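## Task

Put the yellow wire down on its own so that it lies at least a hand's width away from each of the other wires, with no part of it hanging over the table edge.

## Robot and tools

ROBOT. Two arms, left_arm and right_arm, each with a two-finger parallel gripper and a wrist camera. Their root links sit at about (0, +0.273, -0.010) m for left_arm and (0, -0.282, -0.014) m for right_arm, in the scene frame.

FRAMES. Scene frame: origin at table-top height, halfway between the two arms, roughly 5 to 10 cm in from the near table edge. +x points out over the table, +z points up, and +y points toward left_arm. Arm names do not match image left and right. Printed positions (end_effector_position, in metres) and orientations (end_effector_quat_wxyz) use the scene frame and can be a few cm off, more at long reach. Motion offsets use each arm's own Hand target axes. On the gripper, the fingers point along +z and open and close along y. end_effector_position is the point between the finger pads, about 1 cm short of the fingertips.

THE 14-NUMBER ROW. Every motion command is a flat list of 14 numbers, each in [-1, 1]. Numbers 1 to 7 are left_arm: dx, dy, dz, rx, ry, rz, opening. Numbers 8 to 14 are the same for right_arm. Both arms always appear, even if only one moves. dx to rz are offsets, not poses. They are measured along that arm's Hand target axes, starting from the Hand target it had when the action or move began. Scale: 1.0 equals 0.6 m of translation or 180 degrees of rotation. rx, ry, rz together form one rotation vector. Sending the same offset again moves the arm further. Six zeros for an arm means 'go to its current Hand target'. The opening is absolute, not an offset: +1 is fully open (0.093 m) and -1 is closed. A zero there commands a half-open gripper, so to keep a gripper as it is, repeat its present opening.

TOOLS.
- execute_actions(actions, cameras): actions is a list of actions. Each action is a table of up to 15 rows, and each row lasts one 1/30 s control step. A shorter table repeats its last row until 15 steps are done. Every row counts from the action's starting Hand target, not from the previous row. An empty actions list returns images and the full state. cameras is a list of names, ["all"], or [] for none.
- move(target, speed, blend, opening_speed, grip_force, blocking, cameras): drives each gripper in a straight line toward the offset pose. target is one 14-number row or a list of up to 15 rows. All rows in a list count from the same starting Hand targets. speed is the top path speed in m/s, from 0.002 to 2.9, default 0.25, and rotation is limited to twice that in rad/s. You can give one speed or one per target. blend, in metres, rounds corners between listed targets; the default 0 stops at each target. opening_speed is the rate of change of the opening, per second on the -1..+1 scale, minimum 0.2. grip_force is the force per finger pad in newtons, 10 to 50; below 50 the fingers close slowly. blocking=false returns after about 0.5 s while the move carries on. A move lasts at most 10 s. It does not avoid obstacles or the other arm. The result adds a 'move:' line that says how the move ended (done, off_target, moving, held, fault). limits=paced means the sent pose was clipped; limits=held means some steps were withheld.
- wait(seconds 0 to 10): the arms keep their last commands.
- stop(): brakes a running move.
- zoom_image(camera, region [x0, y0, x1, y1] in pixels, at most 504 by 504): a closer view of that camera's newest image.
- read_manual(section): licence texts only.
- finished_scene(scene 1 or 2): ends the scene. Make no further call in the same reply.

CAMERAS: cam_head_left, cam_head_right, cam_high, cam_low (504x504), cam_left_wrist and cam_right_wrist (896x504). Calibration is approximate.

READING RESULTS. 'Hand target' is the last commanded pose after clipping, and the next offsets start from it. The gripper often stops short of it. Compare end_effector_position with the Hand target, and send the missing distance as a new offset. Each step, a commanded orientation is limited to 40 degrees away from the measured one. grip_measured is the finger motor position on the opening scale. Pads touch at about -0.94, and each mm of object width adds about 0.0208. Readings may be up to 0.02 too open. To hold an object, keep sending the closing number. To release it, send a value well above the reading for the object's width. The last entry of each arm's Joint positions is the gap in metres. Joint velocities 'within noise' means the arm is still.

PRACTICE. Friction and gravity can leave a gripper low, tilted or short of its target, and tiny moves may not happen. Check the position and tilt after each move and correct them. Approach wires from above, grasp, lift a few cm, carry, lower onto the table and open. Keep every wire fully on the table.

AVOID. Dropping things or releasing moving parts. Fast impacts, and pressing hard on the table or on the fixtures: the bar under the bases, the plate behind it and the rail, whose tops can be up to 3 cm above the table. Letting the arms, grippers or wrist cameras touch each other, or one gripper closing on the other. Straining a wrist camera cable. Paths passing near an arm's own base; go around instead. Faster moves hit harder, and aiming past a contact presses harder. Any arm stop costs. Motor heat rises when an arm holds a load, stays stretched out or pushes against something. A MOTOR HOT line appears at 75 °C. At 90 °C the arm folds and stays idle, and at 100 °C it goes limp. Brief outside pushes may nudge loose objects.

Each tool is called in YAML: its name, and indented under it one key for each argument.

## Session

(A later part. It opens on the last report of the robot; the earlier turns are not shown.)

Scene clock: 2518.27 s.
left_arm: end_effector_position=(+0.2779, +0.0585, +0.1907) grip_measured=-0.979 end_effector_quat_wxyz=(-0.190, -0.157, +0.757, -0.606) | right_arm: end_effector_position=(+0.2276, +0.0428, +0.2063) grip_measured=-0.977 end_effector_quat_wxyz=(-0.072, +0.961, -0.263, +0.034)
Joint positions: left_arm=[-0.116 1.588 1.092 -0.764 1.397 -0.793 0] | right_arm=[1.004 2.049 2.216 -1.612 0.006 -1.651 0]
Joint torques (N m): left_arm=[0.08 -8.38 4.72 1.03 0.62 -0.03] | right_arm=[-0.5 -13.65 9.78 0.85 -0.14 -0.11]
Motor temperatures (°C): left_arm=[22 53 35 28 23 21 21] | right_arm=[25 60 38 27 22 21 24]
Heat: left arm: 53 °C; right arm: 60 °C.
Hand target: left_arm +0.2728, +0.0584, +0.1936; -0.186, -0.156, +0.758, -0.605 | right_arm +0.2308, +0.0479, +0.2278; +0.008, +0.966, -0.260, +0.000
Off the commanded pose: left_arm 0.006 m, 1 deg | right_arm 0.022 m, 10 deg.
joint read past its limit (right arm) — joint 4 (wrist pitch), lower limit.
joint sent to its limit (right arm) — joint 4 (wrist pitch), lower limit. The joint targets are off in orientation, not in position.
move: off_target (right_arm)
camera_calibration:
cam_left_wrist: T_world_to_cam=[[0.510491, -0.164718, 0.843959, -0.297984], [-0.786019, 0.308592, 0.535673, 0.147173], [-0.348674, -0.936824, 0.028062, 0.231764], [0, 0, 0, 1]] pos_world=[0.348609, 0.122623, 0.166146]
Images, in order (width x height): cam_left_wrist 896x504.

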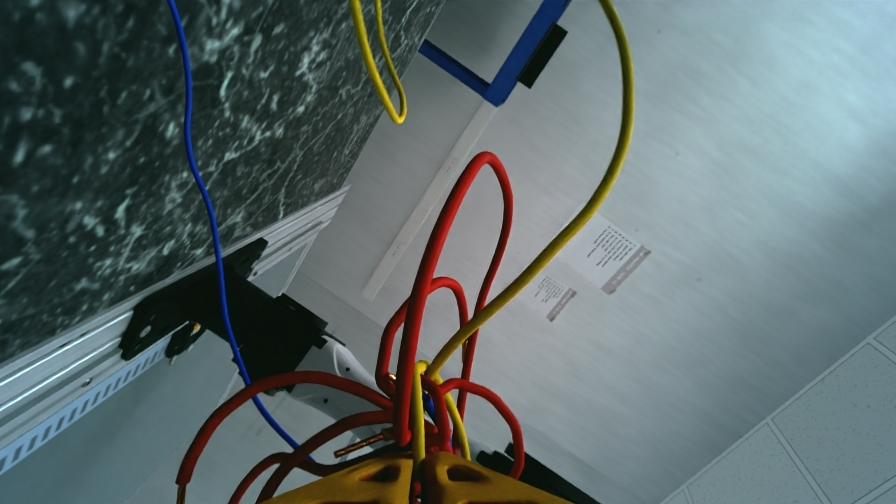

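move:
  target: [-0.015,0,-0.05,0,0,0,-1.0,0,0,0,0,0,0,-1.0]
  speed: 0.06
  cameras: ["cam_left_wrist"]

zoom_image:
  camera: "cam_left_wrist"
  region: [340, 300, 500, 504]

Scene clock: 2530.73 s.
left_arm: end_effector_position=(+0.2781, +0.0845, +0.1978) grip_measured=-0.979 end_effector_quat_wxyz=(-0.186, -0.155, +0.755, -0.610) | right_arm: end_effector_position=(+0.2319, +0.0490, +0.2076) grip_measured=-0.977 end_effector_quat_wxyz=(-0.087, +0.960, -0.262, +0.040)
Joint positions: left_arm=[-0.025 1.705 1.248 -1.306 1.41 -0.274 0] | right_arm=[1.004 2.049 2.216 -1.581 0.006 -1.652 0]
Joint torques (N m): left_arm=[1.37 -5.01 7.23 -0.1 0.57 0.28] | right_arm=[-0.51 -13.67 9.88 0.6 -0.13 -0.1]
Motor temperatures (°C): left_arm=[22 53 35 28 23 21 22] | right_arm=[25 60 38 27 22 21 24]
Heat: left arm: 53 °C; right arm: 60 °C.
Hand target: left_arm +0.2835, +0.0877, +0.1953; -0.186, -0.156, +0.758, -0.605 | right_arm +0.2308, +0.0479, +0.2278; +0.008, +0.966, -0.260, +0.000
Off the commanded pose: left_arm 0.007 m, 1 deg | right_arm 0.020 m, 12 deg.
joint sent to its limit (right arm) — joint 4 (wrist pitch), lower limit. The joint targets are off in orientation, not in position.
move: off_target (right_arm)
camera_calibration:
cam_left_wrist: T_world_to_cam=[[0.503443, -0.155393, 0.84994, -0.299844], [-0.79223, 0.309583, 0.525861, 0.139145], [-0.344842, -0.938089, 0.0327507, 0.25412], [0, 0, 0, 1]] pos_world=[0.348821, 0.148716, 0.173356]
Images, in order (width x height): cam_left_wrist 896x504.

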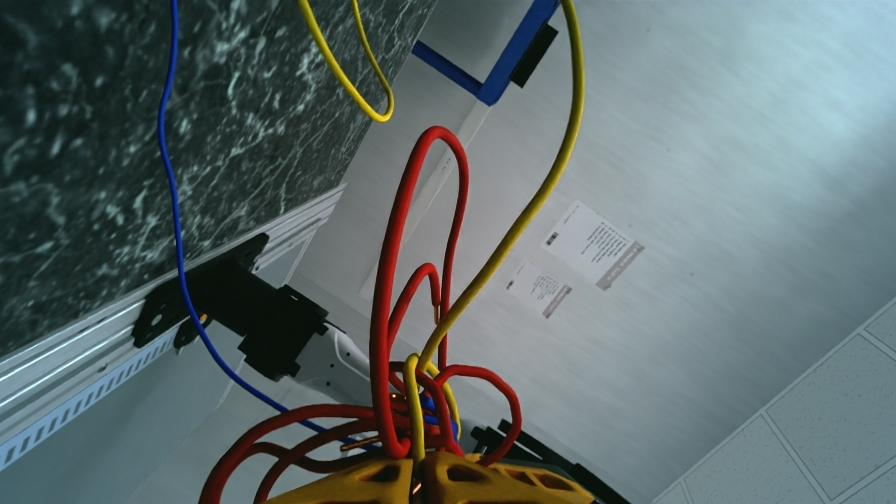

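Scaled by 2.471.

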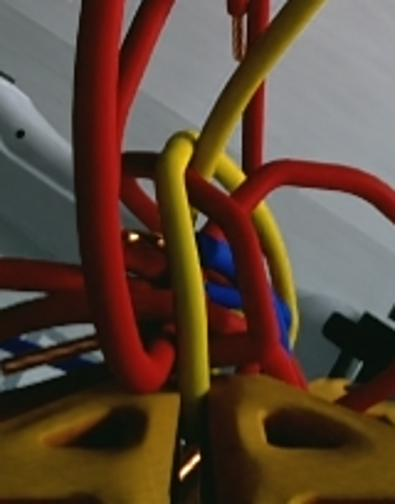

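move:
  target: [-0.01,0,-0.05,0,0,0,-1.0,0,0,0,0,0,0,-1.0]
  speed: 0.06
  cameras: ["cam_left_wrist","cam_right_wrist"]

zoom_image:
  camera: "cam_left_wrist"
  region: [340, 300, 500, 504]

Scene clock: 2543.77 s.
left_arm: end_effector_position=(+0.2851, +0.1107, +0.2033) grip_measured=-0.979 end_effector_quat_wxyz=(-0.174, -0.172, +0.755, -0.609) | right_arm: end_effector_position=(+0.2352, +0.0537, +0.2088) grip_measured=-0.977 end_effector_quat_wxyz=(-0.098, +0.959, -0.261, +0.044)
Joint positions: left_arm=[0.067 1.774 1.33 -1.585 1.382 -0.008 0] | right_arm=[1.004 2.049 2.216 -1.556 0.006 -1.654 0]
Joint torques (N m): left_arm=[2.09 -5.09 6.9 -0.38 0.42 0.29] | right_arm=[-0.51 -13.6 10.07 0.41 -0.14 -0.08]
Motor temperatures (°C): left_arm=[22 51 35 28 23 21 22] | right_arm=[25 60 38 27 22 21 24]
Heat: left arm: 51 °C; right arm: 60 °C.
Hand target: left_arm +0.2916, +0.1171, +0.1984; -0.186, -0.156, +0.758, -0.605 | right_arm +0.2308, +0.0479, +0.2278; +0.008, +0.966, -0.260, +0.000
Off the commanded pose: left_arm 0.010 m, 2 deg | right_arm 0.020 m, 13 deg.
joint sent to its limit (left arm) — joint 4 (wrist pitch), lower limit. The joint targets are off in orientation, not in position.
joint sent to its limit (right arm) — joint 4 (wrist pitch), lower limit. The joint targets are off in orientation, not in position.
move: off_target (right_arm)
camera_calibration:
cam_left_wrist: T_world_to_cam=[[0.511323, -0.14587, 0.846918, -0.306666], [-0.80255, 0.271394, 0.53128, 0.139721], [-0.307347, -0.95135, 0.0217021, 0.27402], [0, 0, 0, 1]] pos_world=[0.353158, 0.178037, 0.179543]
cam_right_wrist: T_world_to_cam=[[0.505738, 0.832403, 0.226572, -0.21265], [0.679603, -0.546195, 0.489704, -0.198771], [0.531384, -0.0936831, -0.841935, 0.143006], [0, 0, 0, 1]] pos_world=[0.16664, 0.0818399, 0.265921]
Images, in order (width x height): cam_left_wrist 896x504, cam_right_wrist 896x504.

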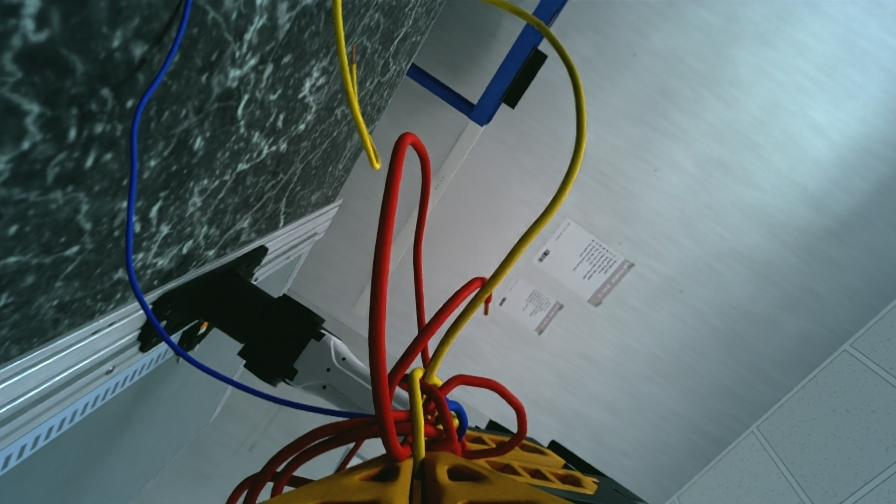

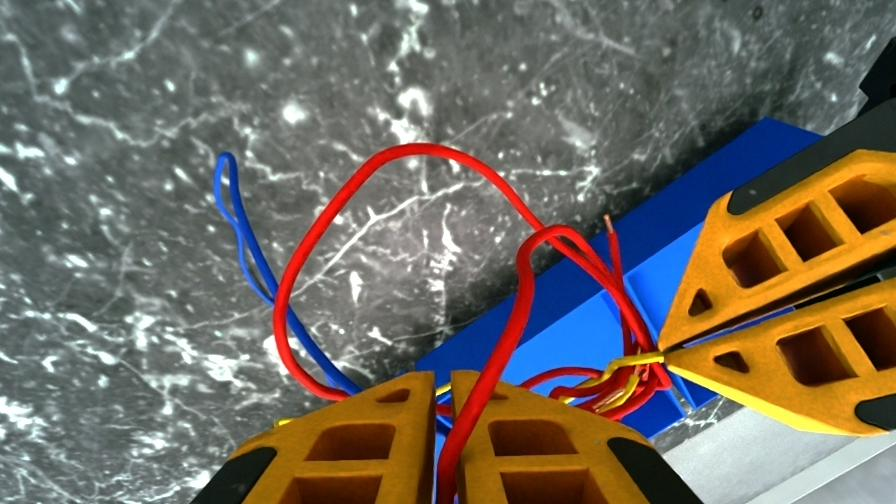

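Scaled by 2.471.

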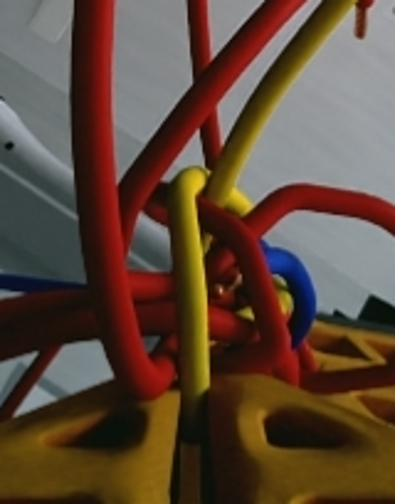

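zoom_image:
  camera: "cam_right_wrist"
  region: [520, 320, 700, 440]

Scaled by 2.800.

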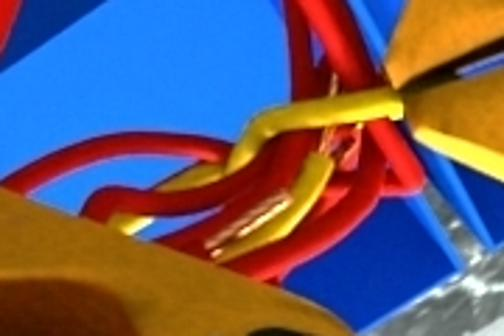

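move:
  target: [0,0.04,-0.01,0,0,0,-1.0,0,0,0,0,0,0,-1.0]
  speed: 0.06
  cameras: ["cam_left_wrist","cam_right_wrist"]

zoom_image:
  camera: "cam_left_wrist"
  region: [340, 320, 500, 504]

zoom_image:
  camera: "cam_right_wrist"
  region: [520, 320, 700, 440]

Scene clock: 2590.17 s.
left_arm: end_effector_position=(+0.2801, +0.1196, +0.1929) grip_measured=-0.979 end_effector_quat_wxyz=(-0.160, -0.168, +0.756, -0.612) | right_arm: end_effector_position=(+0.2358, +0.0576, +0.2095) grip_measured=-0.977 end_effector_quat_wxyz=(-0.107, +0.959, -0.260, +0.042)
Joint positions: left_arm=[0.099 1.774 1.277 -1.596 1.375 0.084 0] | right_arm=[1.004 2.049 2.216 -1.541 -0.005 -1.655 0]
Joint torques (N m): left_arm=[2.55 -4.92 4.14 -0.37 0.24 0.26] | right_arm=[-0.54 -13.56 10.19 0.29 -0.06 -0.06]
Motor temperatures (°C): left_arm=[23 49 35 27 23 21 22] | right_arm=[25 60 39 26 22 21 24]
Heat: left arm: 49 °C; right arm: 60 °C.
Hand target: left_arm +0.2811, +0.1283, +0.1789; -0.186, -0.156, +0.758, -0.605 | right_arm +0.2308, +0.0479, +0.2278; +0.008, +0.966, -0.260, +0.000
Off the commanded pose: left_arm 0.016 m, 3 deg | right_arm 0.021 m, 14 deg.
joint read past its limit (left arm) — joint 4 (wrist pitch), lower limit.
joint sent to its limit (left arm) — joint 4 (wrist pitch), lower limit. The joint targets are off in orientation, not in position.
joint sent to its limit (right arm) — joint 4 (wrist pitch), lower limit. The joint targets are off in orientation, not in position.
move: off_target (left_arm, right_arm)
camera_calibration:
cam_left_wrist: T_world_to_cam=[[0.49034, -0.138845, 0.860401, -0.29152], [-0.819769, 0.261685, 0.509412, 0.149029], [-0.295883, -0.955114, 0.0144933, 0.279772], [0, 0, 0, 1]] pos_world=[0.347893, 0.187739, 0.170852]
cam_right_wrist: T_world_to_cam=[[0.502618, 0.830062, 0.241602, -0.218604], [0.681302, -0.552353, 0.480346, -0.195573], [0.532167, -0.0768268, -0.843146, 0.142784], [0, 0, 0, 1]] pos_world=[0.167134, 0.0843992, 0.267145]
Images, in order (width x height): cam_left_wrist 896x504, cam_right_wrist 896x504.

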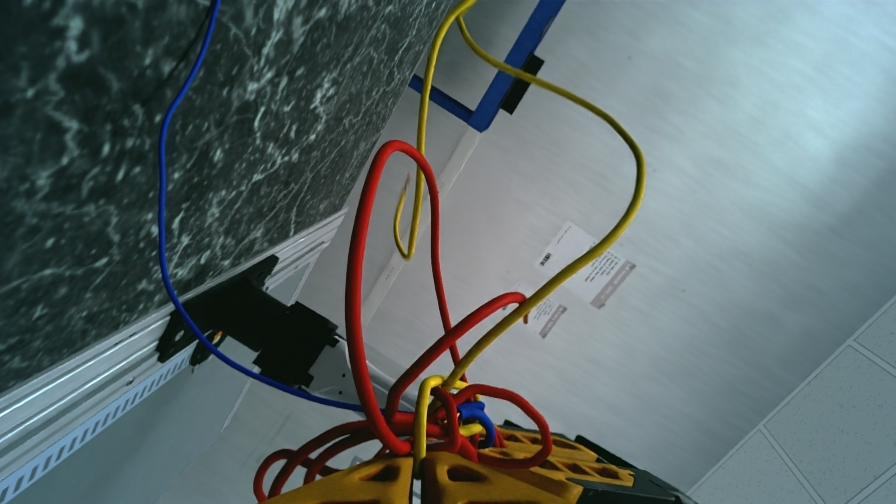

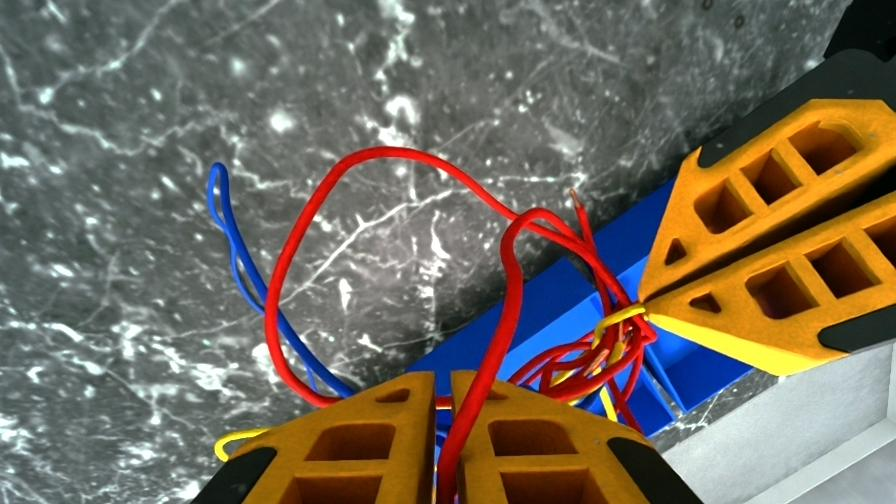

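Scaled by 2.739.

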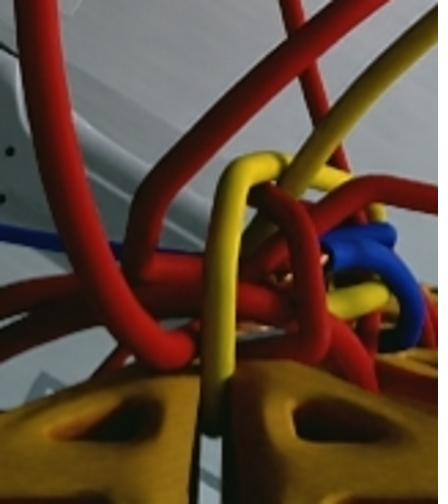

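Scaled by 2.800.

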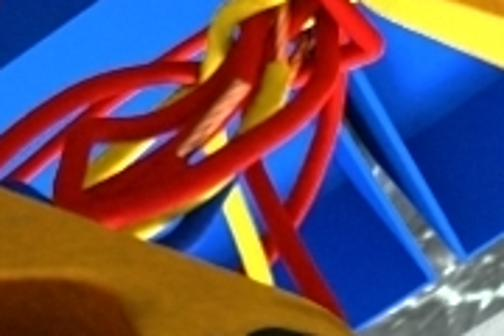

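zoom_image:
  camera: "cam_right_wrist"
  region: [560, 270, 700, 390]

Scaled by 3.600.

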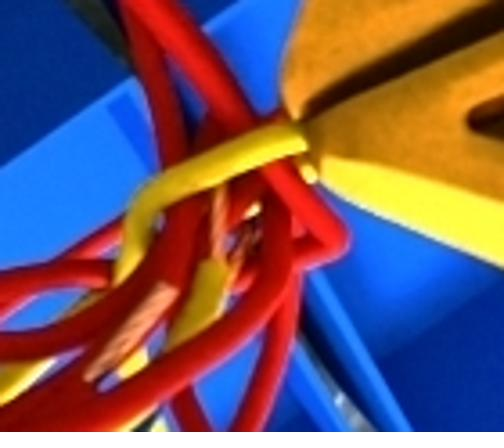

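move:
  target: [0.005,-0.005,-0.055,0,0,0,-1.0,0,0,0,0,0,0,-1.0]
  speed: 0.06
  cameras: ["cam_left_wrist","cam_right_wrist"]

zoom_image:
  camera: "cam_left_wrist"
  region: [340, 320, 500, 504]

zoom_image:
  camera: "cam_right_wrist"
  region: [560, 270, 740, 390]

Scene clock: 2643.63 s.
left_arm: end_effector_position=(+0.2846, +0.1474, +0.1980) grip_measured=-0.979 end_effector_quat_wxyz=(-0.131, -0.204, +0.757, -0.607) | right_arm: end_effector_position=(+0.2410, +0.0717, +0.2149) grip_measured=-0.977 end_effector_quat_wxyz=(-0.141, +0.956, -0.255, +0.042)
Joint positions: left_arm=[0.2 1.739 1.272 -1.618 1.345 0.073 0] | right_arm=[1.004 2.049 2.222 -1.482 -0.028 -1.658 0]
Joint torques (N m): left_arm=[3.66 -7.45 4.03 -0.11 0.11 -0.04] | right_arm=[-0.62 -13.38 10.32 -0.17 0.11 -0.02]
Motor temperatures (°C): left_arm=[23 48 34 27 23 21 22] | right_arm=[25 60 39 26 22 21 24]
Heat: left arm: 48 °C; right arm: 60 °C.
Hand target: left_arm +0.2829, +0.1598, +0.1894; -0.186, -0.156, +0.758, -0.605 | right_arm +0.2307, +0.0479, +0.2278; +0.008, +0.966, -0.260, +0.000
Off the commanded pose: left_arm 0.015 m, 8 deg | right_arm 0.029 m, 18 deg.
joint read past its limit (left arm) — joint 4 (wrist pitch), lower limit.
joint sent to its limit (left arm) — joint 4 (wrist pitch), lower limit. The joint targets are off in orientation, not in position.
joint sent to its limit (right arm) — joint 4 (wrist pitch), lower limit. The joint targets are off in orientation, not in position.
move: off_target (left_arm, right_arm)
camera_calibration:
cam_left_wrist: T_world_to_cam=[[0.50333, -0.120999, 0.855581, -0.299665], [-0.837726, 0.174409, 0.517491, 0.159105], [-0.211837, -0.977211, -0.0135788, 0.292467], [0, 0, 0, 1]] pos_world=[0.346072, 0.221794, 0.178023]
cam_right_wrist: T_world_to_cam=[[0.489642, 0.816739, 0.305269, -0.243847], [0.677371, -0.576763, 0.456632, -0.186015], [0.549017, -0.0168058, -0.835642, 0.135725], [0, 0, 0, 1]] pos_world=[0.170883, 0.0941535, 0.272797]
Images, in order (width x height): cam_left_wrist 896x504, cam_right_wrist 896x504.

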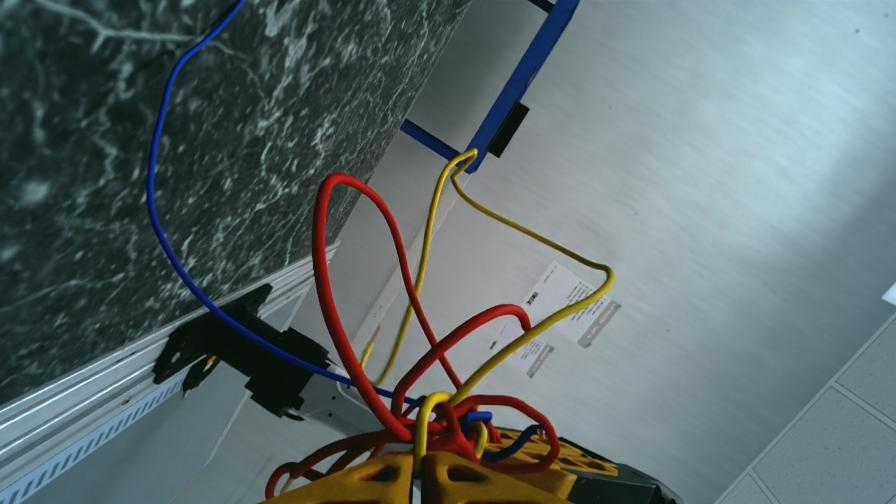

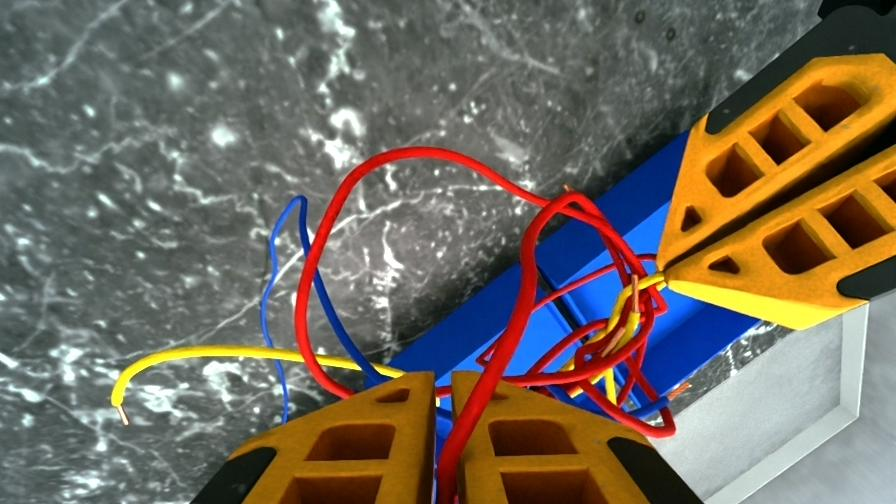

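Scaled by 2.739.

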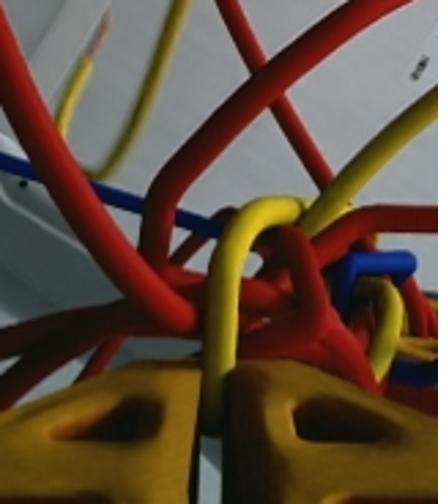

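Scaled by 2.800.

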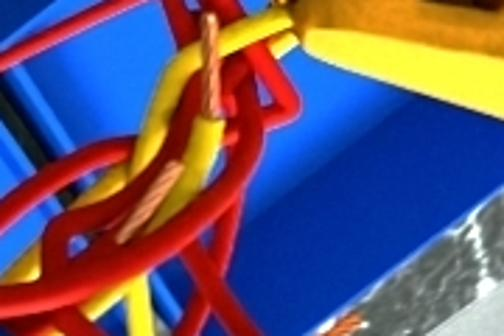

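move:
  target: [0.0,-0.02,-0.06,0,0,0,-1.0,0,0,0,0,0,0,-1.0]
  speed: 0.06
  cameras: ["cam_left_wrist","cam_right_wrist"]

zoom_image:
  camera: "cam_left_wrist"
  region: [340, 320, 500, 504]

zoom_image:
  camera: "cam_right_wrist"
  region: [560, 240, 740, 390]

Scene clock: 2664.57 s.
left_arm: end_effector_position=(+0.2879, +0.1835, +0.2034) grip_measured=-0.979 end_effector_quat_wxyz=(-0.097, -0.256, +0.760, -0.589) | right_arm: end_effector_position=(+0.2377, +0.0696, +0.2153) grip_measured=-0.977 end_effector_quat_wxyz=(-0.136, +0.957, -0.255, +0.036)
Joint positions: left_arm=[0.328 1.687 1.276 -1.618 1.286 0.008 0] | right_arm=[1.004 2.049 2.227 -1.5 -0.036 -1.659 0]
Joint torques (N m): left_arm=[2.39 -7.6 7.02 -0.02 0.34 -0.04] | right_arm=[-0.64 -13.41 9.62 -0.02 0.17 0]
Motor temperatures (°C): left_arm=[23 49 34 27 22 21 22] | right_arm=[25 60 39 25 22 21 24]
Heat: left arm: 49 °C; right arm: 60 °C.
Hand target: left_arm +0.2919, +0.1923, +0.2068; -0.186, -0.156, +0.758, -0.605 | right_arm +0.2308, +0.0479, +0.2278; +0.008, +0.966, -0.260, +0.000
Off the commanded pose: left_arm 0.010 m, 15 deg | right_arm 0.026 m, 17 deg.
joint read past its limit (left arm) — joint 4 (wrist pitch), lower limit.
joint sent to its limit (left arm) — joint 4 (wrist pitch), lower limit. The joint targets are off in orientation, not in position.
joint sent to its limit (right arm) — joint 4 (wrist pitch), lower limit. The joint targets are off in orientation, not in position.
move: off_target (left_arm, right_arm)
camera_calibration:
cam_left_wrist: T_world_to_cam=[[0.531644, -0.111618, 0.839581, -0.30818], [-0.841104, 0.0468626, 0.538839, 0.172919], [-0.099489, -0.992646, -0.0689679, 0.310278], [0, 0, 0, 1]] pos_world=[0.340154, 0.265495, 0.186965]
cam_right_wrist: T_world_to_cam=[[0.490697, 0.820398, 0.293536, -0.238676], [0.685701, -0.571445, 0.450849, -0.186351], [0.537616, -0.0199523, -0.842954, 0.142282], [0, 0, 0, 1]] pos_world=[0.168406, 0.0921591, 0.274014]
Images, in order (width x height): cam_left_wrist 896x504, cam_right_wrist 896x504.

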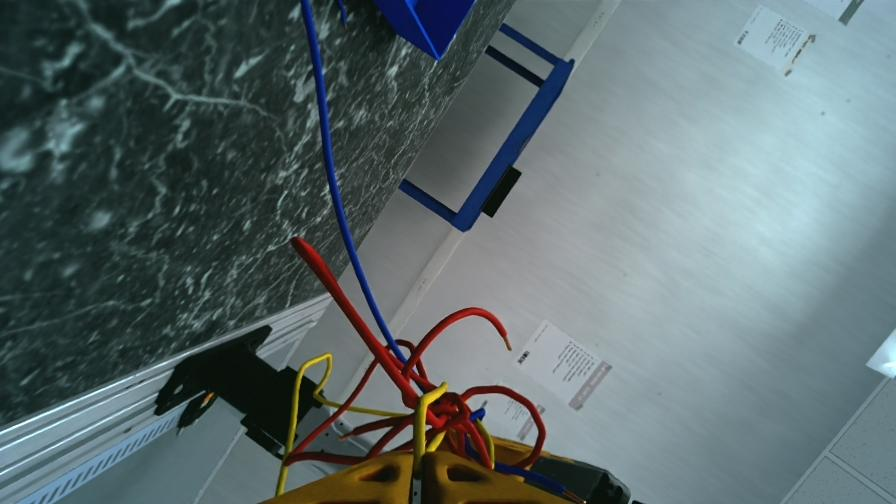

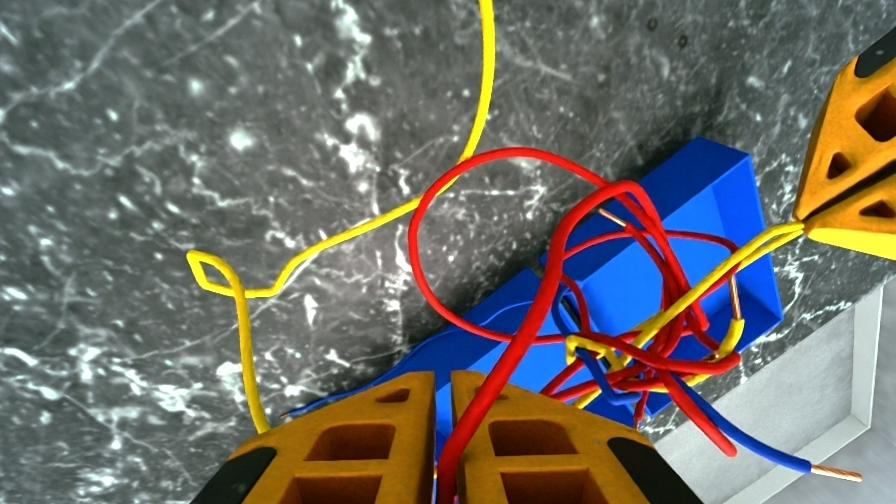

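Scaled by 2.739.

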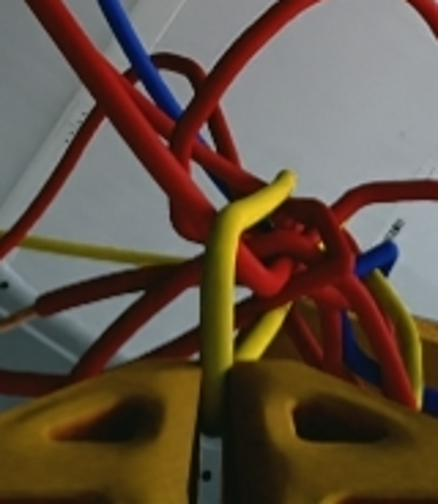

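Scaled by 2.800.

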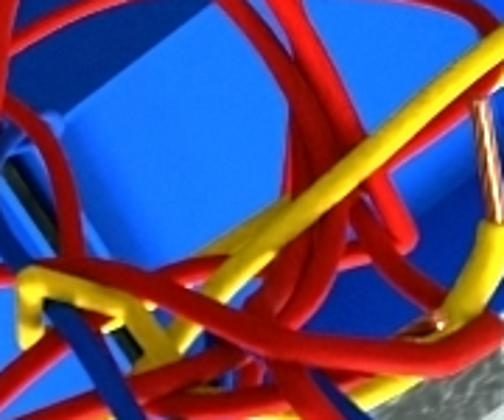

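move:
  target: [-0.0033,0.011,-0.165,-0.358,-0.2515,-0.0594,-1.0,0,0,0,0,0,0,-1.0]
  speed: 0.08
  cameras: ["cam_left_wrist","cam_right_wrist","cam_high"]

zoom_image:
  camera: "cam_right_wrist"
  region: [480, 240, 760, 470]

Scene clock: 2712.77 s.
left_arm: end_effector_position=(+0.2933, +0.2438, +0.2175) grip_measured=-0.979 end_effector_quat_wxyz=(+0.010, -0.289, +0.949, -0.122) | right_arm: end_effector_position=(+0.2426, +0.0924, +0.2260) grip_measured=-0.977 end_effector_quat_wxyz=(-0.188, +0.951, -0.243, +0.036)
Joint positions: left_arm=[0.111 1.599 1.742 -1.616 0.269 -0.524 0] | right_arm=[1.011 2.049 2.239 -1.412 -0.073 -1.662 0]
Joint torques (N m): left_arm=[3.17 -6.89 7.2 1 -1.89 -0.15] | right_arm=[-1.24 -13.07 10.15 -0.71 0.42 0.04]
Motor temperatures (°C): left_arm=[23 53 36 27 23 21 22] | right_arm=[25 60 39 25 22 21 24]
Heat: left arm: 53 °C; right arm: 60 °C.
Hand target: left_arm +0.2998, +0.2903, +0.2198; +0.000, -0.309, +0.951, +0.000 | right_arm +0.2308, +0.0479, +0.2278; +0.008, +0.966, -0.260, +0.000
Off the commanded pose: left_arm 0.047 m, 14 deg | right_arm 0.046 m, 23 deg.
joint read past its limit (left arm) — joint 4 (wrist pitch), lower limit.
joint sent to its limit (left arm) — joint 4 (wrist pitch), lower limit. The joint targets are off in position and orientation.
joint sent to its limit (right arm) — joint 4 (wrist pitch), lower limit. The joint targets are off in position and orientation.
move: off_target (left_arm, right_arm)
camera_calibration:
cam_left_wrist: T_world_to_cam=[[0.577608, -0.764518, 0.286148, -0.0500605], [-0.801956, -0.465987, 0.373794, 0.316464], [-0.152431, -0.445385, -0.882268, 0.430675], [0, 0, 0, 1]] pos_world=[0.348354, 0.301012, 0.276003]
cam_right_wrist: T_world_to_cam=[[0.462732, 0.796328, 0.389541, -0.275486], [0.685672, -0.600021, 0.412103, -0.170047], [0.561901, 0.076404, -0.823668, 0.130009], [0, 0, 0, 1]] pos_world=[0.17102, 0.107412, 0.284474]
Images, in order (width x height): cam_high 504x504, cam_left_wrist 896x504, cam_right_wrist 896x504.

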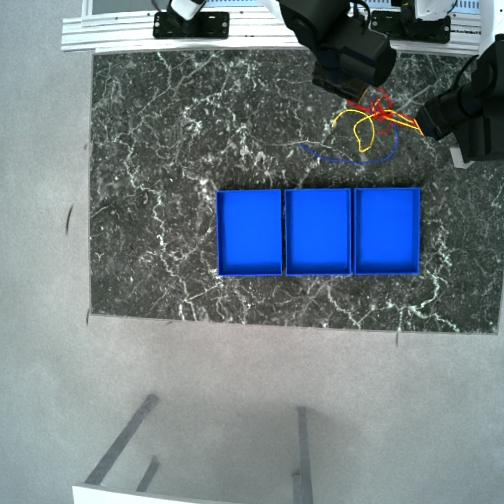

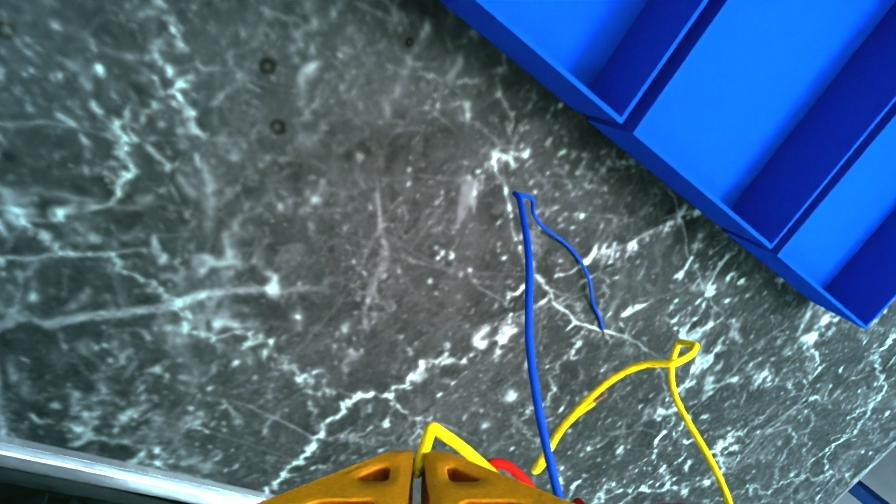

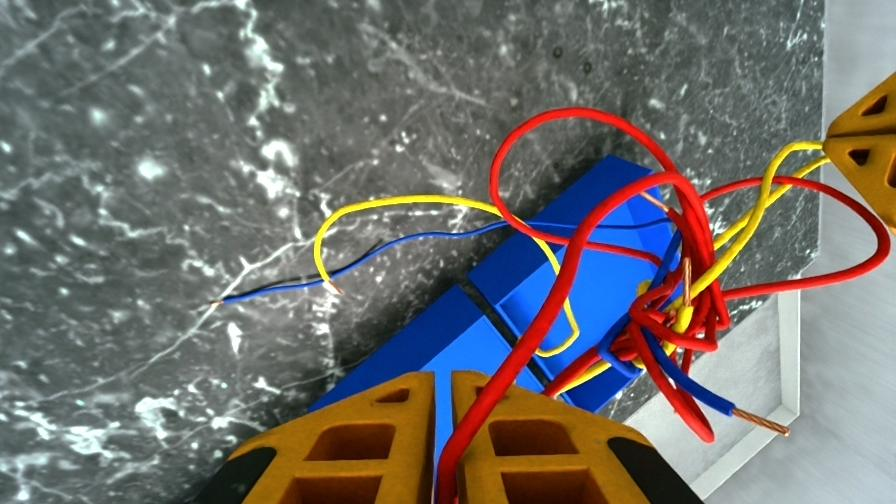

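Scaled by 1.800.

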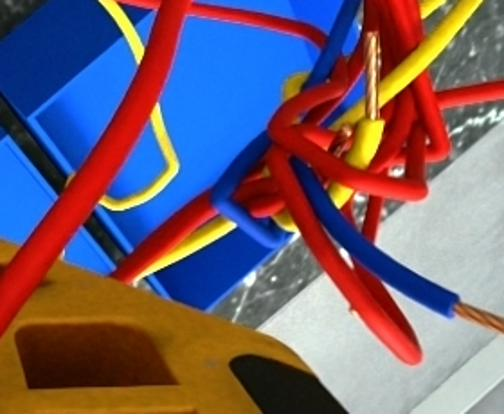

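wait:
  seconds: 0.1
  cameras: ["cam_head_left","cam_head_right","cam_low","cam_high"]

zoom_image:
  camera: "cam_head_left"
  region: [170, 260, 310, 400]

zoom_image:
  camera: "cam_low"
  region: [140, 200, 260, 320]

Scene clock: 2745.13 s.
left_arm: end_effector_position=(+0.2933, +0.2439, +0.2174) grip_measured=-0.979 end_effector_quat_wxyz=(+0.010, -0.289, +0.949, -0.122) | right_arm: end_effector_position=(+0.2425, +0.0924, +0.2260) grip_measured=-0.977 end_effector_quat_wxyz=(-0.188, +0.951, -0.243, +0.036)
Joint positions: left_arm=[0.111 1.599 1.742 -1.616 0.269 -0.524 0] | right_arm=[1.011 2.049 2.239 -1.412 -0.073 -1.662 0]
Joint torques (N m): left_arm=[3.18 -6.89 7.2 1 -1.86 -0.16] | right_arm=[-1.25 -13.07 10.15 -0.71 0.42 0.04]
Motor temperatures (°C): left_arm=[23 50 37 28 28 21 22] | right_arm=[25 59 39 25 22 21 24]
Heat: left arm: 50 °C; right arm: 59 °C.
Hand target: left_arm +0.2998, +0.2904, +0.2198; +0.000, -0.309, +0.951, +0.000 | right_arm +0.2308, +0.0479, +0.2278; +0.008, +0.966, -0.260, +0.000
Tool commands: left_gripper/opening=-1.0 right_gripper/opening=-1.0
Off the commanded pose: left_arm 0.047 m, 14 deg | right_arm 0.046 m, 23 deg.
joint read past its limit (left arm) — joint 4 (wrist pitch), lower limit.
wait: 0.10 s; at rest from the start
Images, in order (width x height): cam_head_left 504x504, cam_head_right 504x504, cam_high 504x504, cam_low 504x504.

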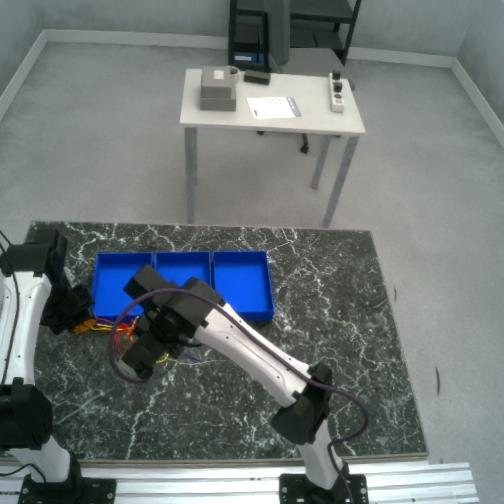

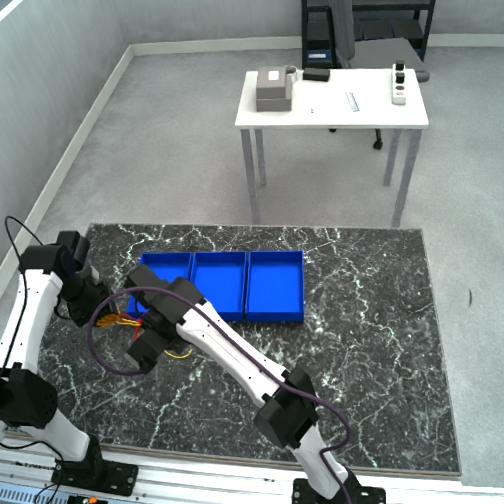

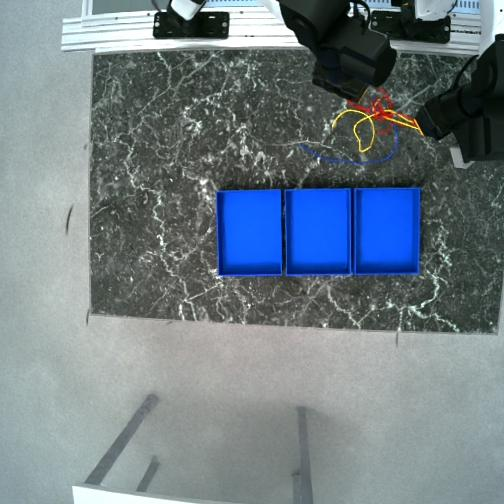

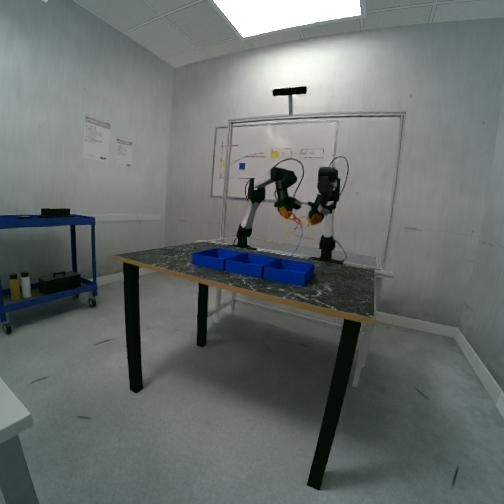

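Scaled by 3.600.

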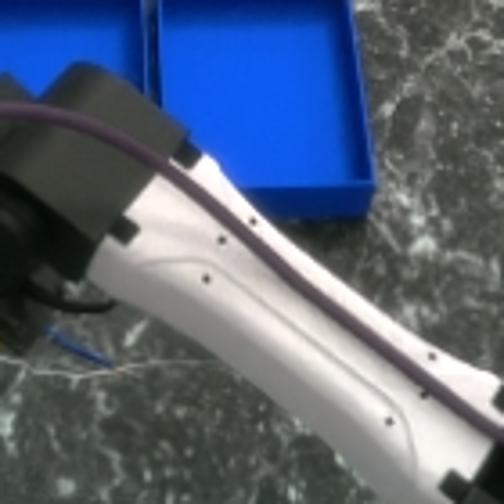

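Scaled by 4.200.

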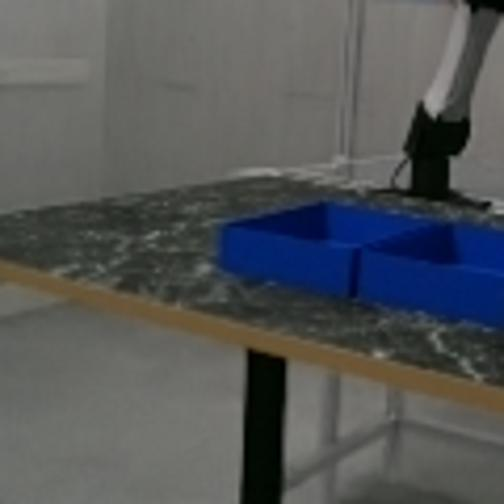

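zoom_image:
  camera: "cam_low"
  region: [265, 190, 345, 270]

zoom_image:
  camera: "cam_high"
  region: [290, 60, 450, 180]

Scaled by 6.300.

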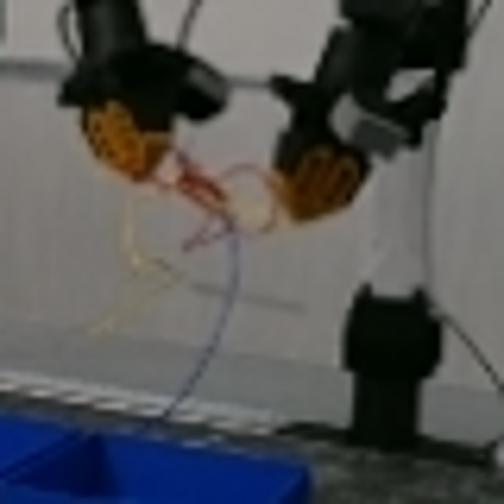

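Scaled by 3.150.

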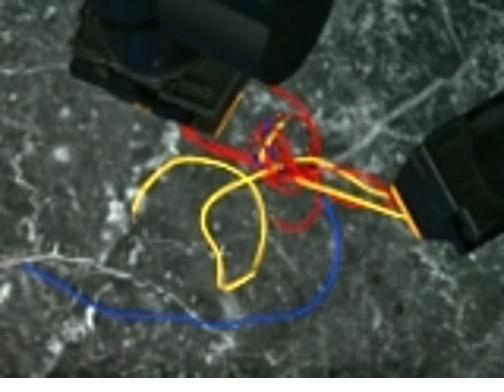

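move:
  target: [0,0,0,0,0,0,-1.0,0.085,0.047,0.0167,0,0,0,-1.0]
  speed: 0.06
  cameras: ["cam_right_wrist","cam_high"]

zoom_image:
  camera: "cam_right_wrist"
  region: [560, 160, 800, 400]

Scene clock: 2781.03 s.
left_arm: end_effector_position=(+0.2932, +0.2413, +0.2175) grip_measured=-0.979 end_effector_quat_wxyz=(+0.009, -0.287, +0.950, -0.124) | right_arm: end_effector_position=(+0.2653, +0.0732, +0.2120) grip_measured=-0.977 end_effector_quat_wxyz=(-0.181, +0.958, -0.220, +0.022)
Joint positions: left_arm=[0.104 1.599 1.742 -1.616 0.272 -0.525 0] | right_arm=[0.924 2.049 2.186 -1.396 -0.13 -1.791 0]
Joint torques (N m): left_arm=[3.73 -6.95 7.15 1 -1.89 -0.16] | right_arm=[-4.48 -16.94 6.27 -0.95 0.85 0.08]
Motor temperatures (°C): left_arm=[23 50 38 28 30 21 22] | right_arm=[25 59 39 25 22 21 24]
Heat: left arm: 50 °C; right arm: 59 °C.
Hand target: left_arm +0.2998, +0.2904, +0.2198; +0.000, -0.309, +0.951, +0.000 | right_arm +0.2608, -0.0023, +0.2184; +0.008, +0.966, -0.260, +0.000
Off the commanded pose: left_arm 0.050 m, 14 deg | right_arm 0.076 m, 22 deg.
joint read past its limit (left arm) — joint 4 (wrist pitch), lower limit.
joint sent to its limit (left arm) — joint 4 (wrist pitch), lower limit. The joint targets are off in position and orientation.
joint sent to its limit (right arm) — joint 4 (wrist pitch), lower limit. The joint targets are off in position and orientation.
move: off_target (left_arm, right_arm)
camera_calibration:
cam_right_wrist: T_world_to_cam=[[0.427982, 0.824885, 0.369318, -0.253974], [0.725734, -0.557205, 0.403525, -0.203359], [0.538648, 0.0953255, -0.837121, 0.114854], [0, 0, 0, 1]] pos_world=[0.194415, 0.0852378, 0.272004]
Images, in order (width x height): cam_high 504x504, cam_right_wrist 896x504.

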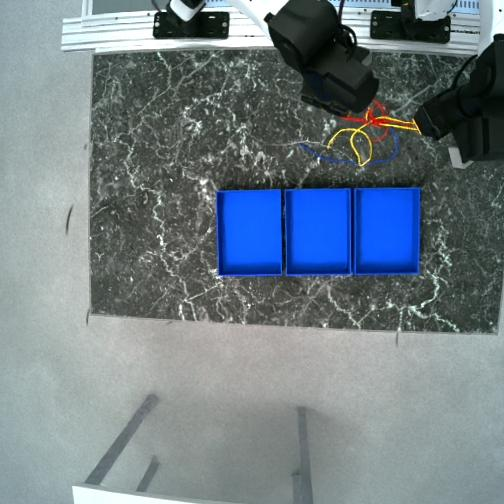

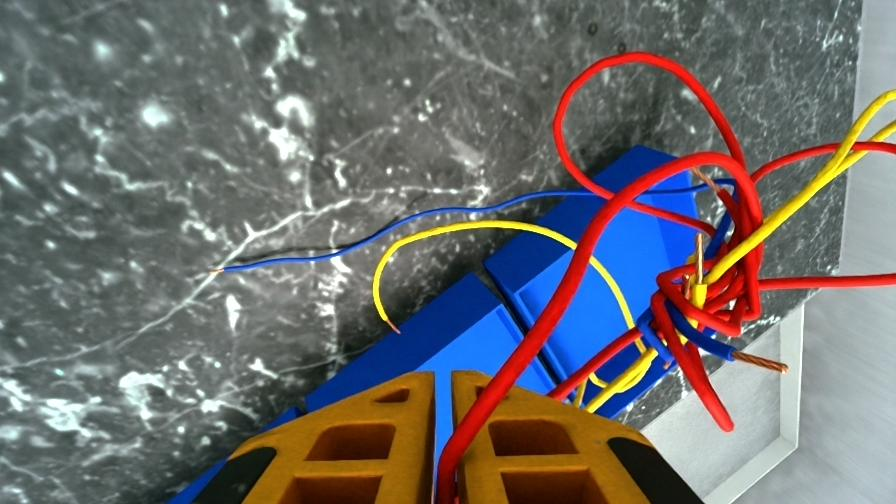

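Scaled by 2.100.

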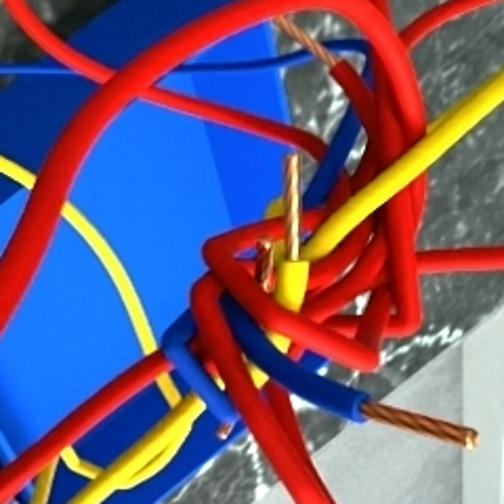

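move:
  target:
    - [0.0441,-0.0607,0,0,0,0,-1.0,-0.0303,-0.0692,0,0,0,0,-1.0]
    - [0.0441,-0.0607,0,0,0,0,-0.5,-0.0303,-0.0692,0,0,0,0,-1.0]
    - [0.0441,-0.0607,-0.1,0,0,0,-0.5,-0.0303,-0.0692,0,0,0,0,-1.0]
  speed: 0.08
  opening_speed: 0.5
  cameras: ["cam_left_wrist","cam_right_wrist"]

zoom_image:
  camera: "cam_left_wrist"
  region: [440, 290, 740, 504]

zoom_image:
  camera: "cam_right_wrist"
  region: [560, 160, 860, 400]

Scene clock: 2874.10 s.
left_arm: end_effector_position=(+0.3007, +0.2408, +0.2672) grip_measured=-0.502 end_effector_quat_wxyz=(+0.135, -0.297, +0.943, -0.061) | right_arm: end_effector_position=(+0.2621, +0.0441, +0.2172) grip_measured=-0.977 end_effector_quat_wxyz=(-0.110, +0.961, -0.251, +0.050)
Joint positions: left_arm=[-0.02 1.518 1.86 -1.588 0.049 -0.675 0.021] | right_arm=[0.934 2.08 2.294 -1.576 -0.009 -1.744 0]
Joint torques (N m): left_arm=[1.14 -6.67 7.06 1.18 -0.11 -0.05] | right_arm=[-0.66 -9.91 9.28 0.65 0.01 0.09]
Motor temperatures (°C): left_arm=[23 50 39 28 33 21 22] | right_arm=[27 68 33 25 23 21 24]
Heat: left arm: 50 °C; right arm: 68 °C.
Hand target: left_arm +0.2998, +0.2453, +0.2797; +0.000, -0.309, +0.951, +0.000 | right_arm +0.2658, +0.0428, +0.2176; +0.008, +0.966, -0.260, +0.000
Off the commanded pose: left_arm 0.013 m, 17 deg | right_arm 0.004 m, 15 deg.
joint read past its limit (left arm) — joint 4 (wrist pitch), lower limit.
joint sent to its limit (left arm) — joint 4 (wrist pitch), lower limit. The joint targets are off in orientation, not in position.
joint sent to its limit (right arm) — joint 4 (wrist pitch), lower limit. The joint targets are off in orientation, not in position.
move: off_target (left_arm, right_arm); target 2's new opening was sent with left_arm's hand 0.025 m and 9 deg from that target
camera_calibration:
cam_left_wrist: T_world_to_cam=[[0.562616, -0.786321, 0.255268, -0.0528323], [-0.825025, -0.553779, 0.112526, 0.400305], [0.0528806, -0.273912, -0.9603, 0.39212], [0, 0, 0, 1]] pos_world=[0.33925, 0.287543, 0.344994]
cam_right_wrist: T_world_to_cam=[[0.483816, 0.838162, 0.251806, -0.220096], [0.681429, -0.541324, 0.492567, -0.22776], [0.54916, -0.066724, -0.83305, 0.127129], [0, 0, 0, 1]] pos_world=[0.191874, 0.0696666, 0.273513]
Images, in order (width x height): cam_left_wrist 896x504, cam_right_wrist 896x504.

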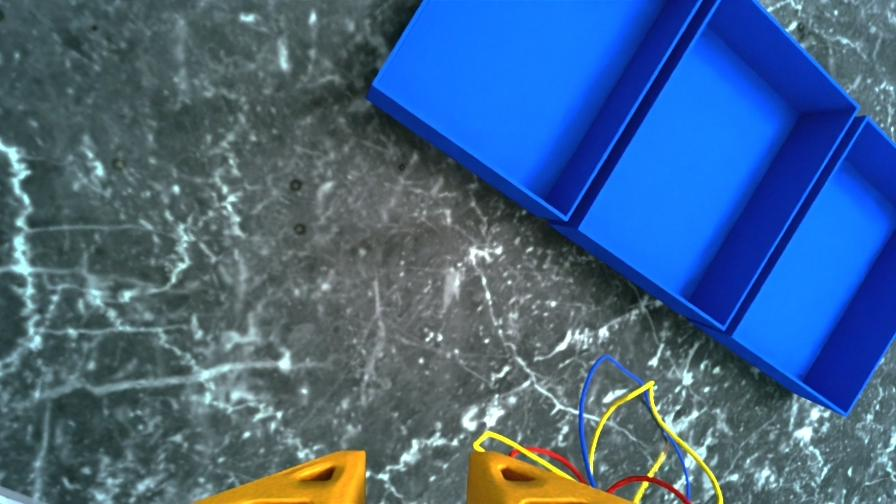

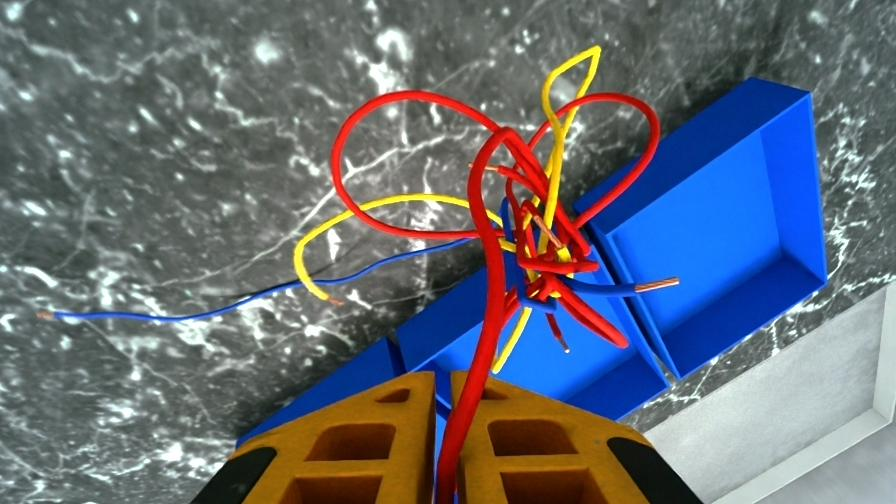

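Scaled by 1.680.

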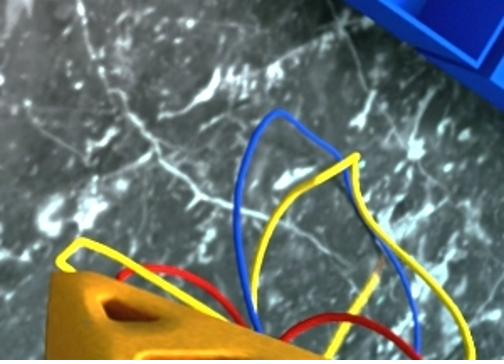

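Scaled by 1.680.

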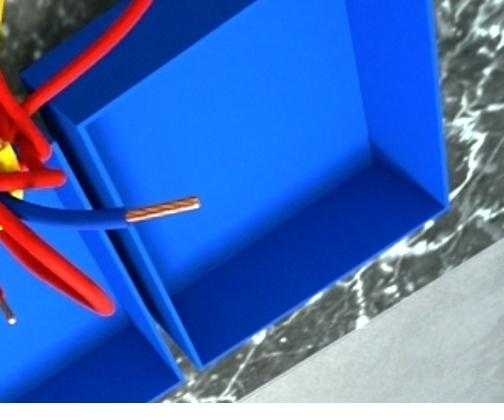

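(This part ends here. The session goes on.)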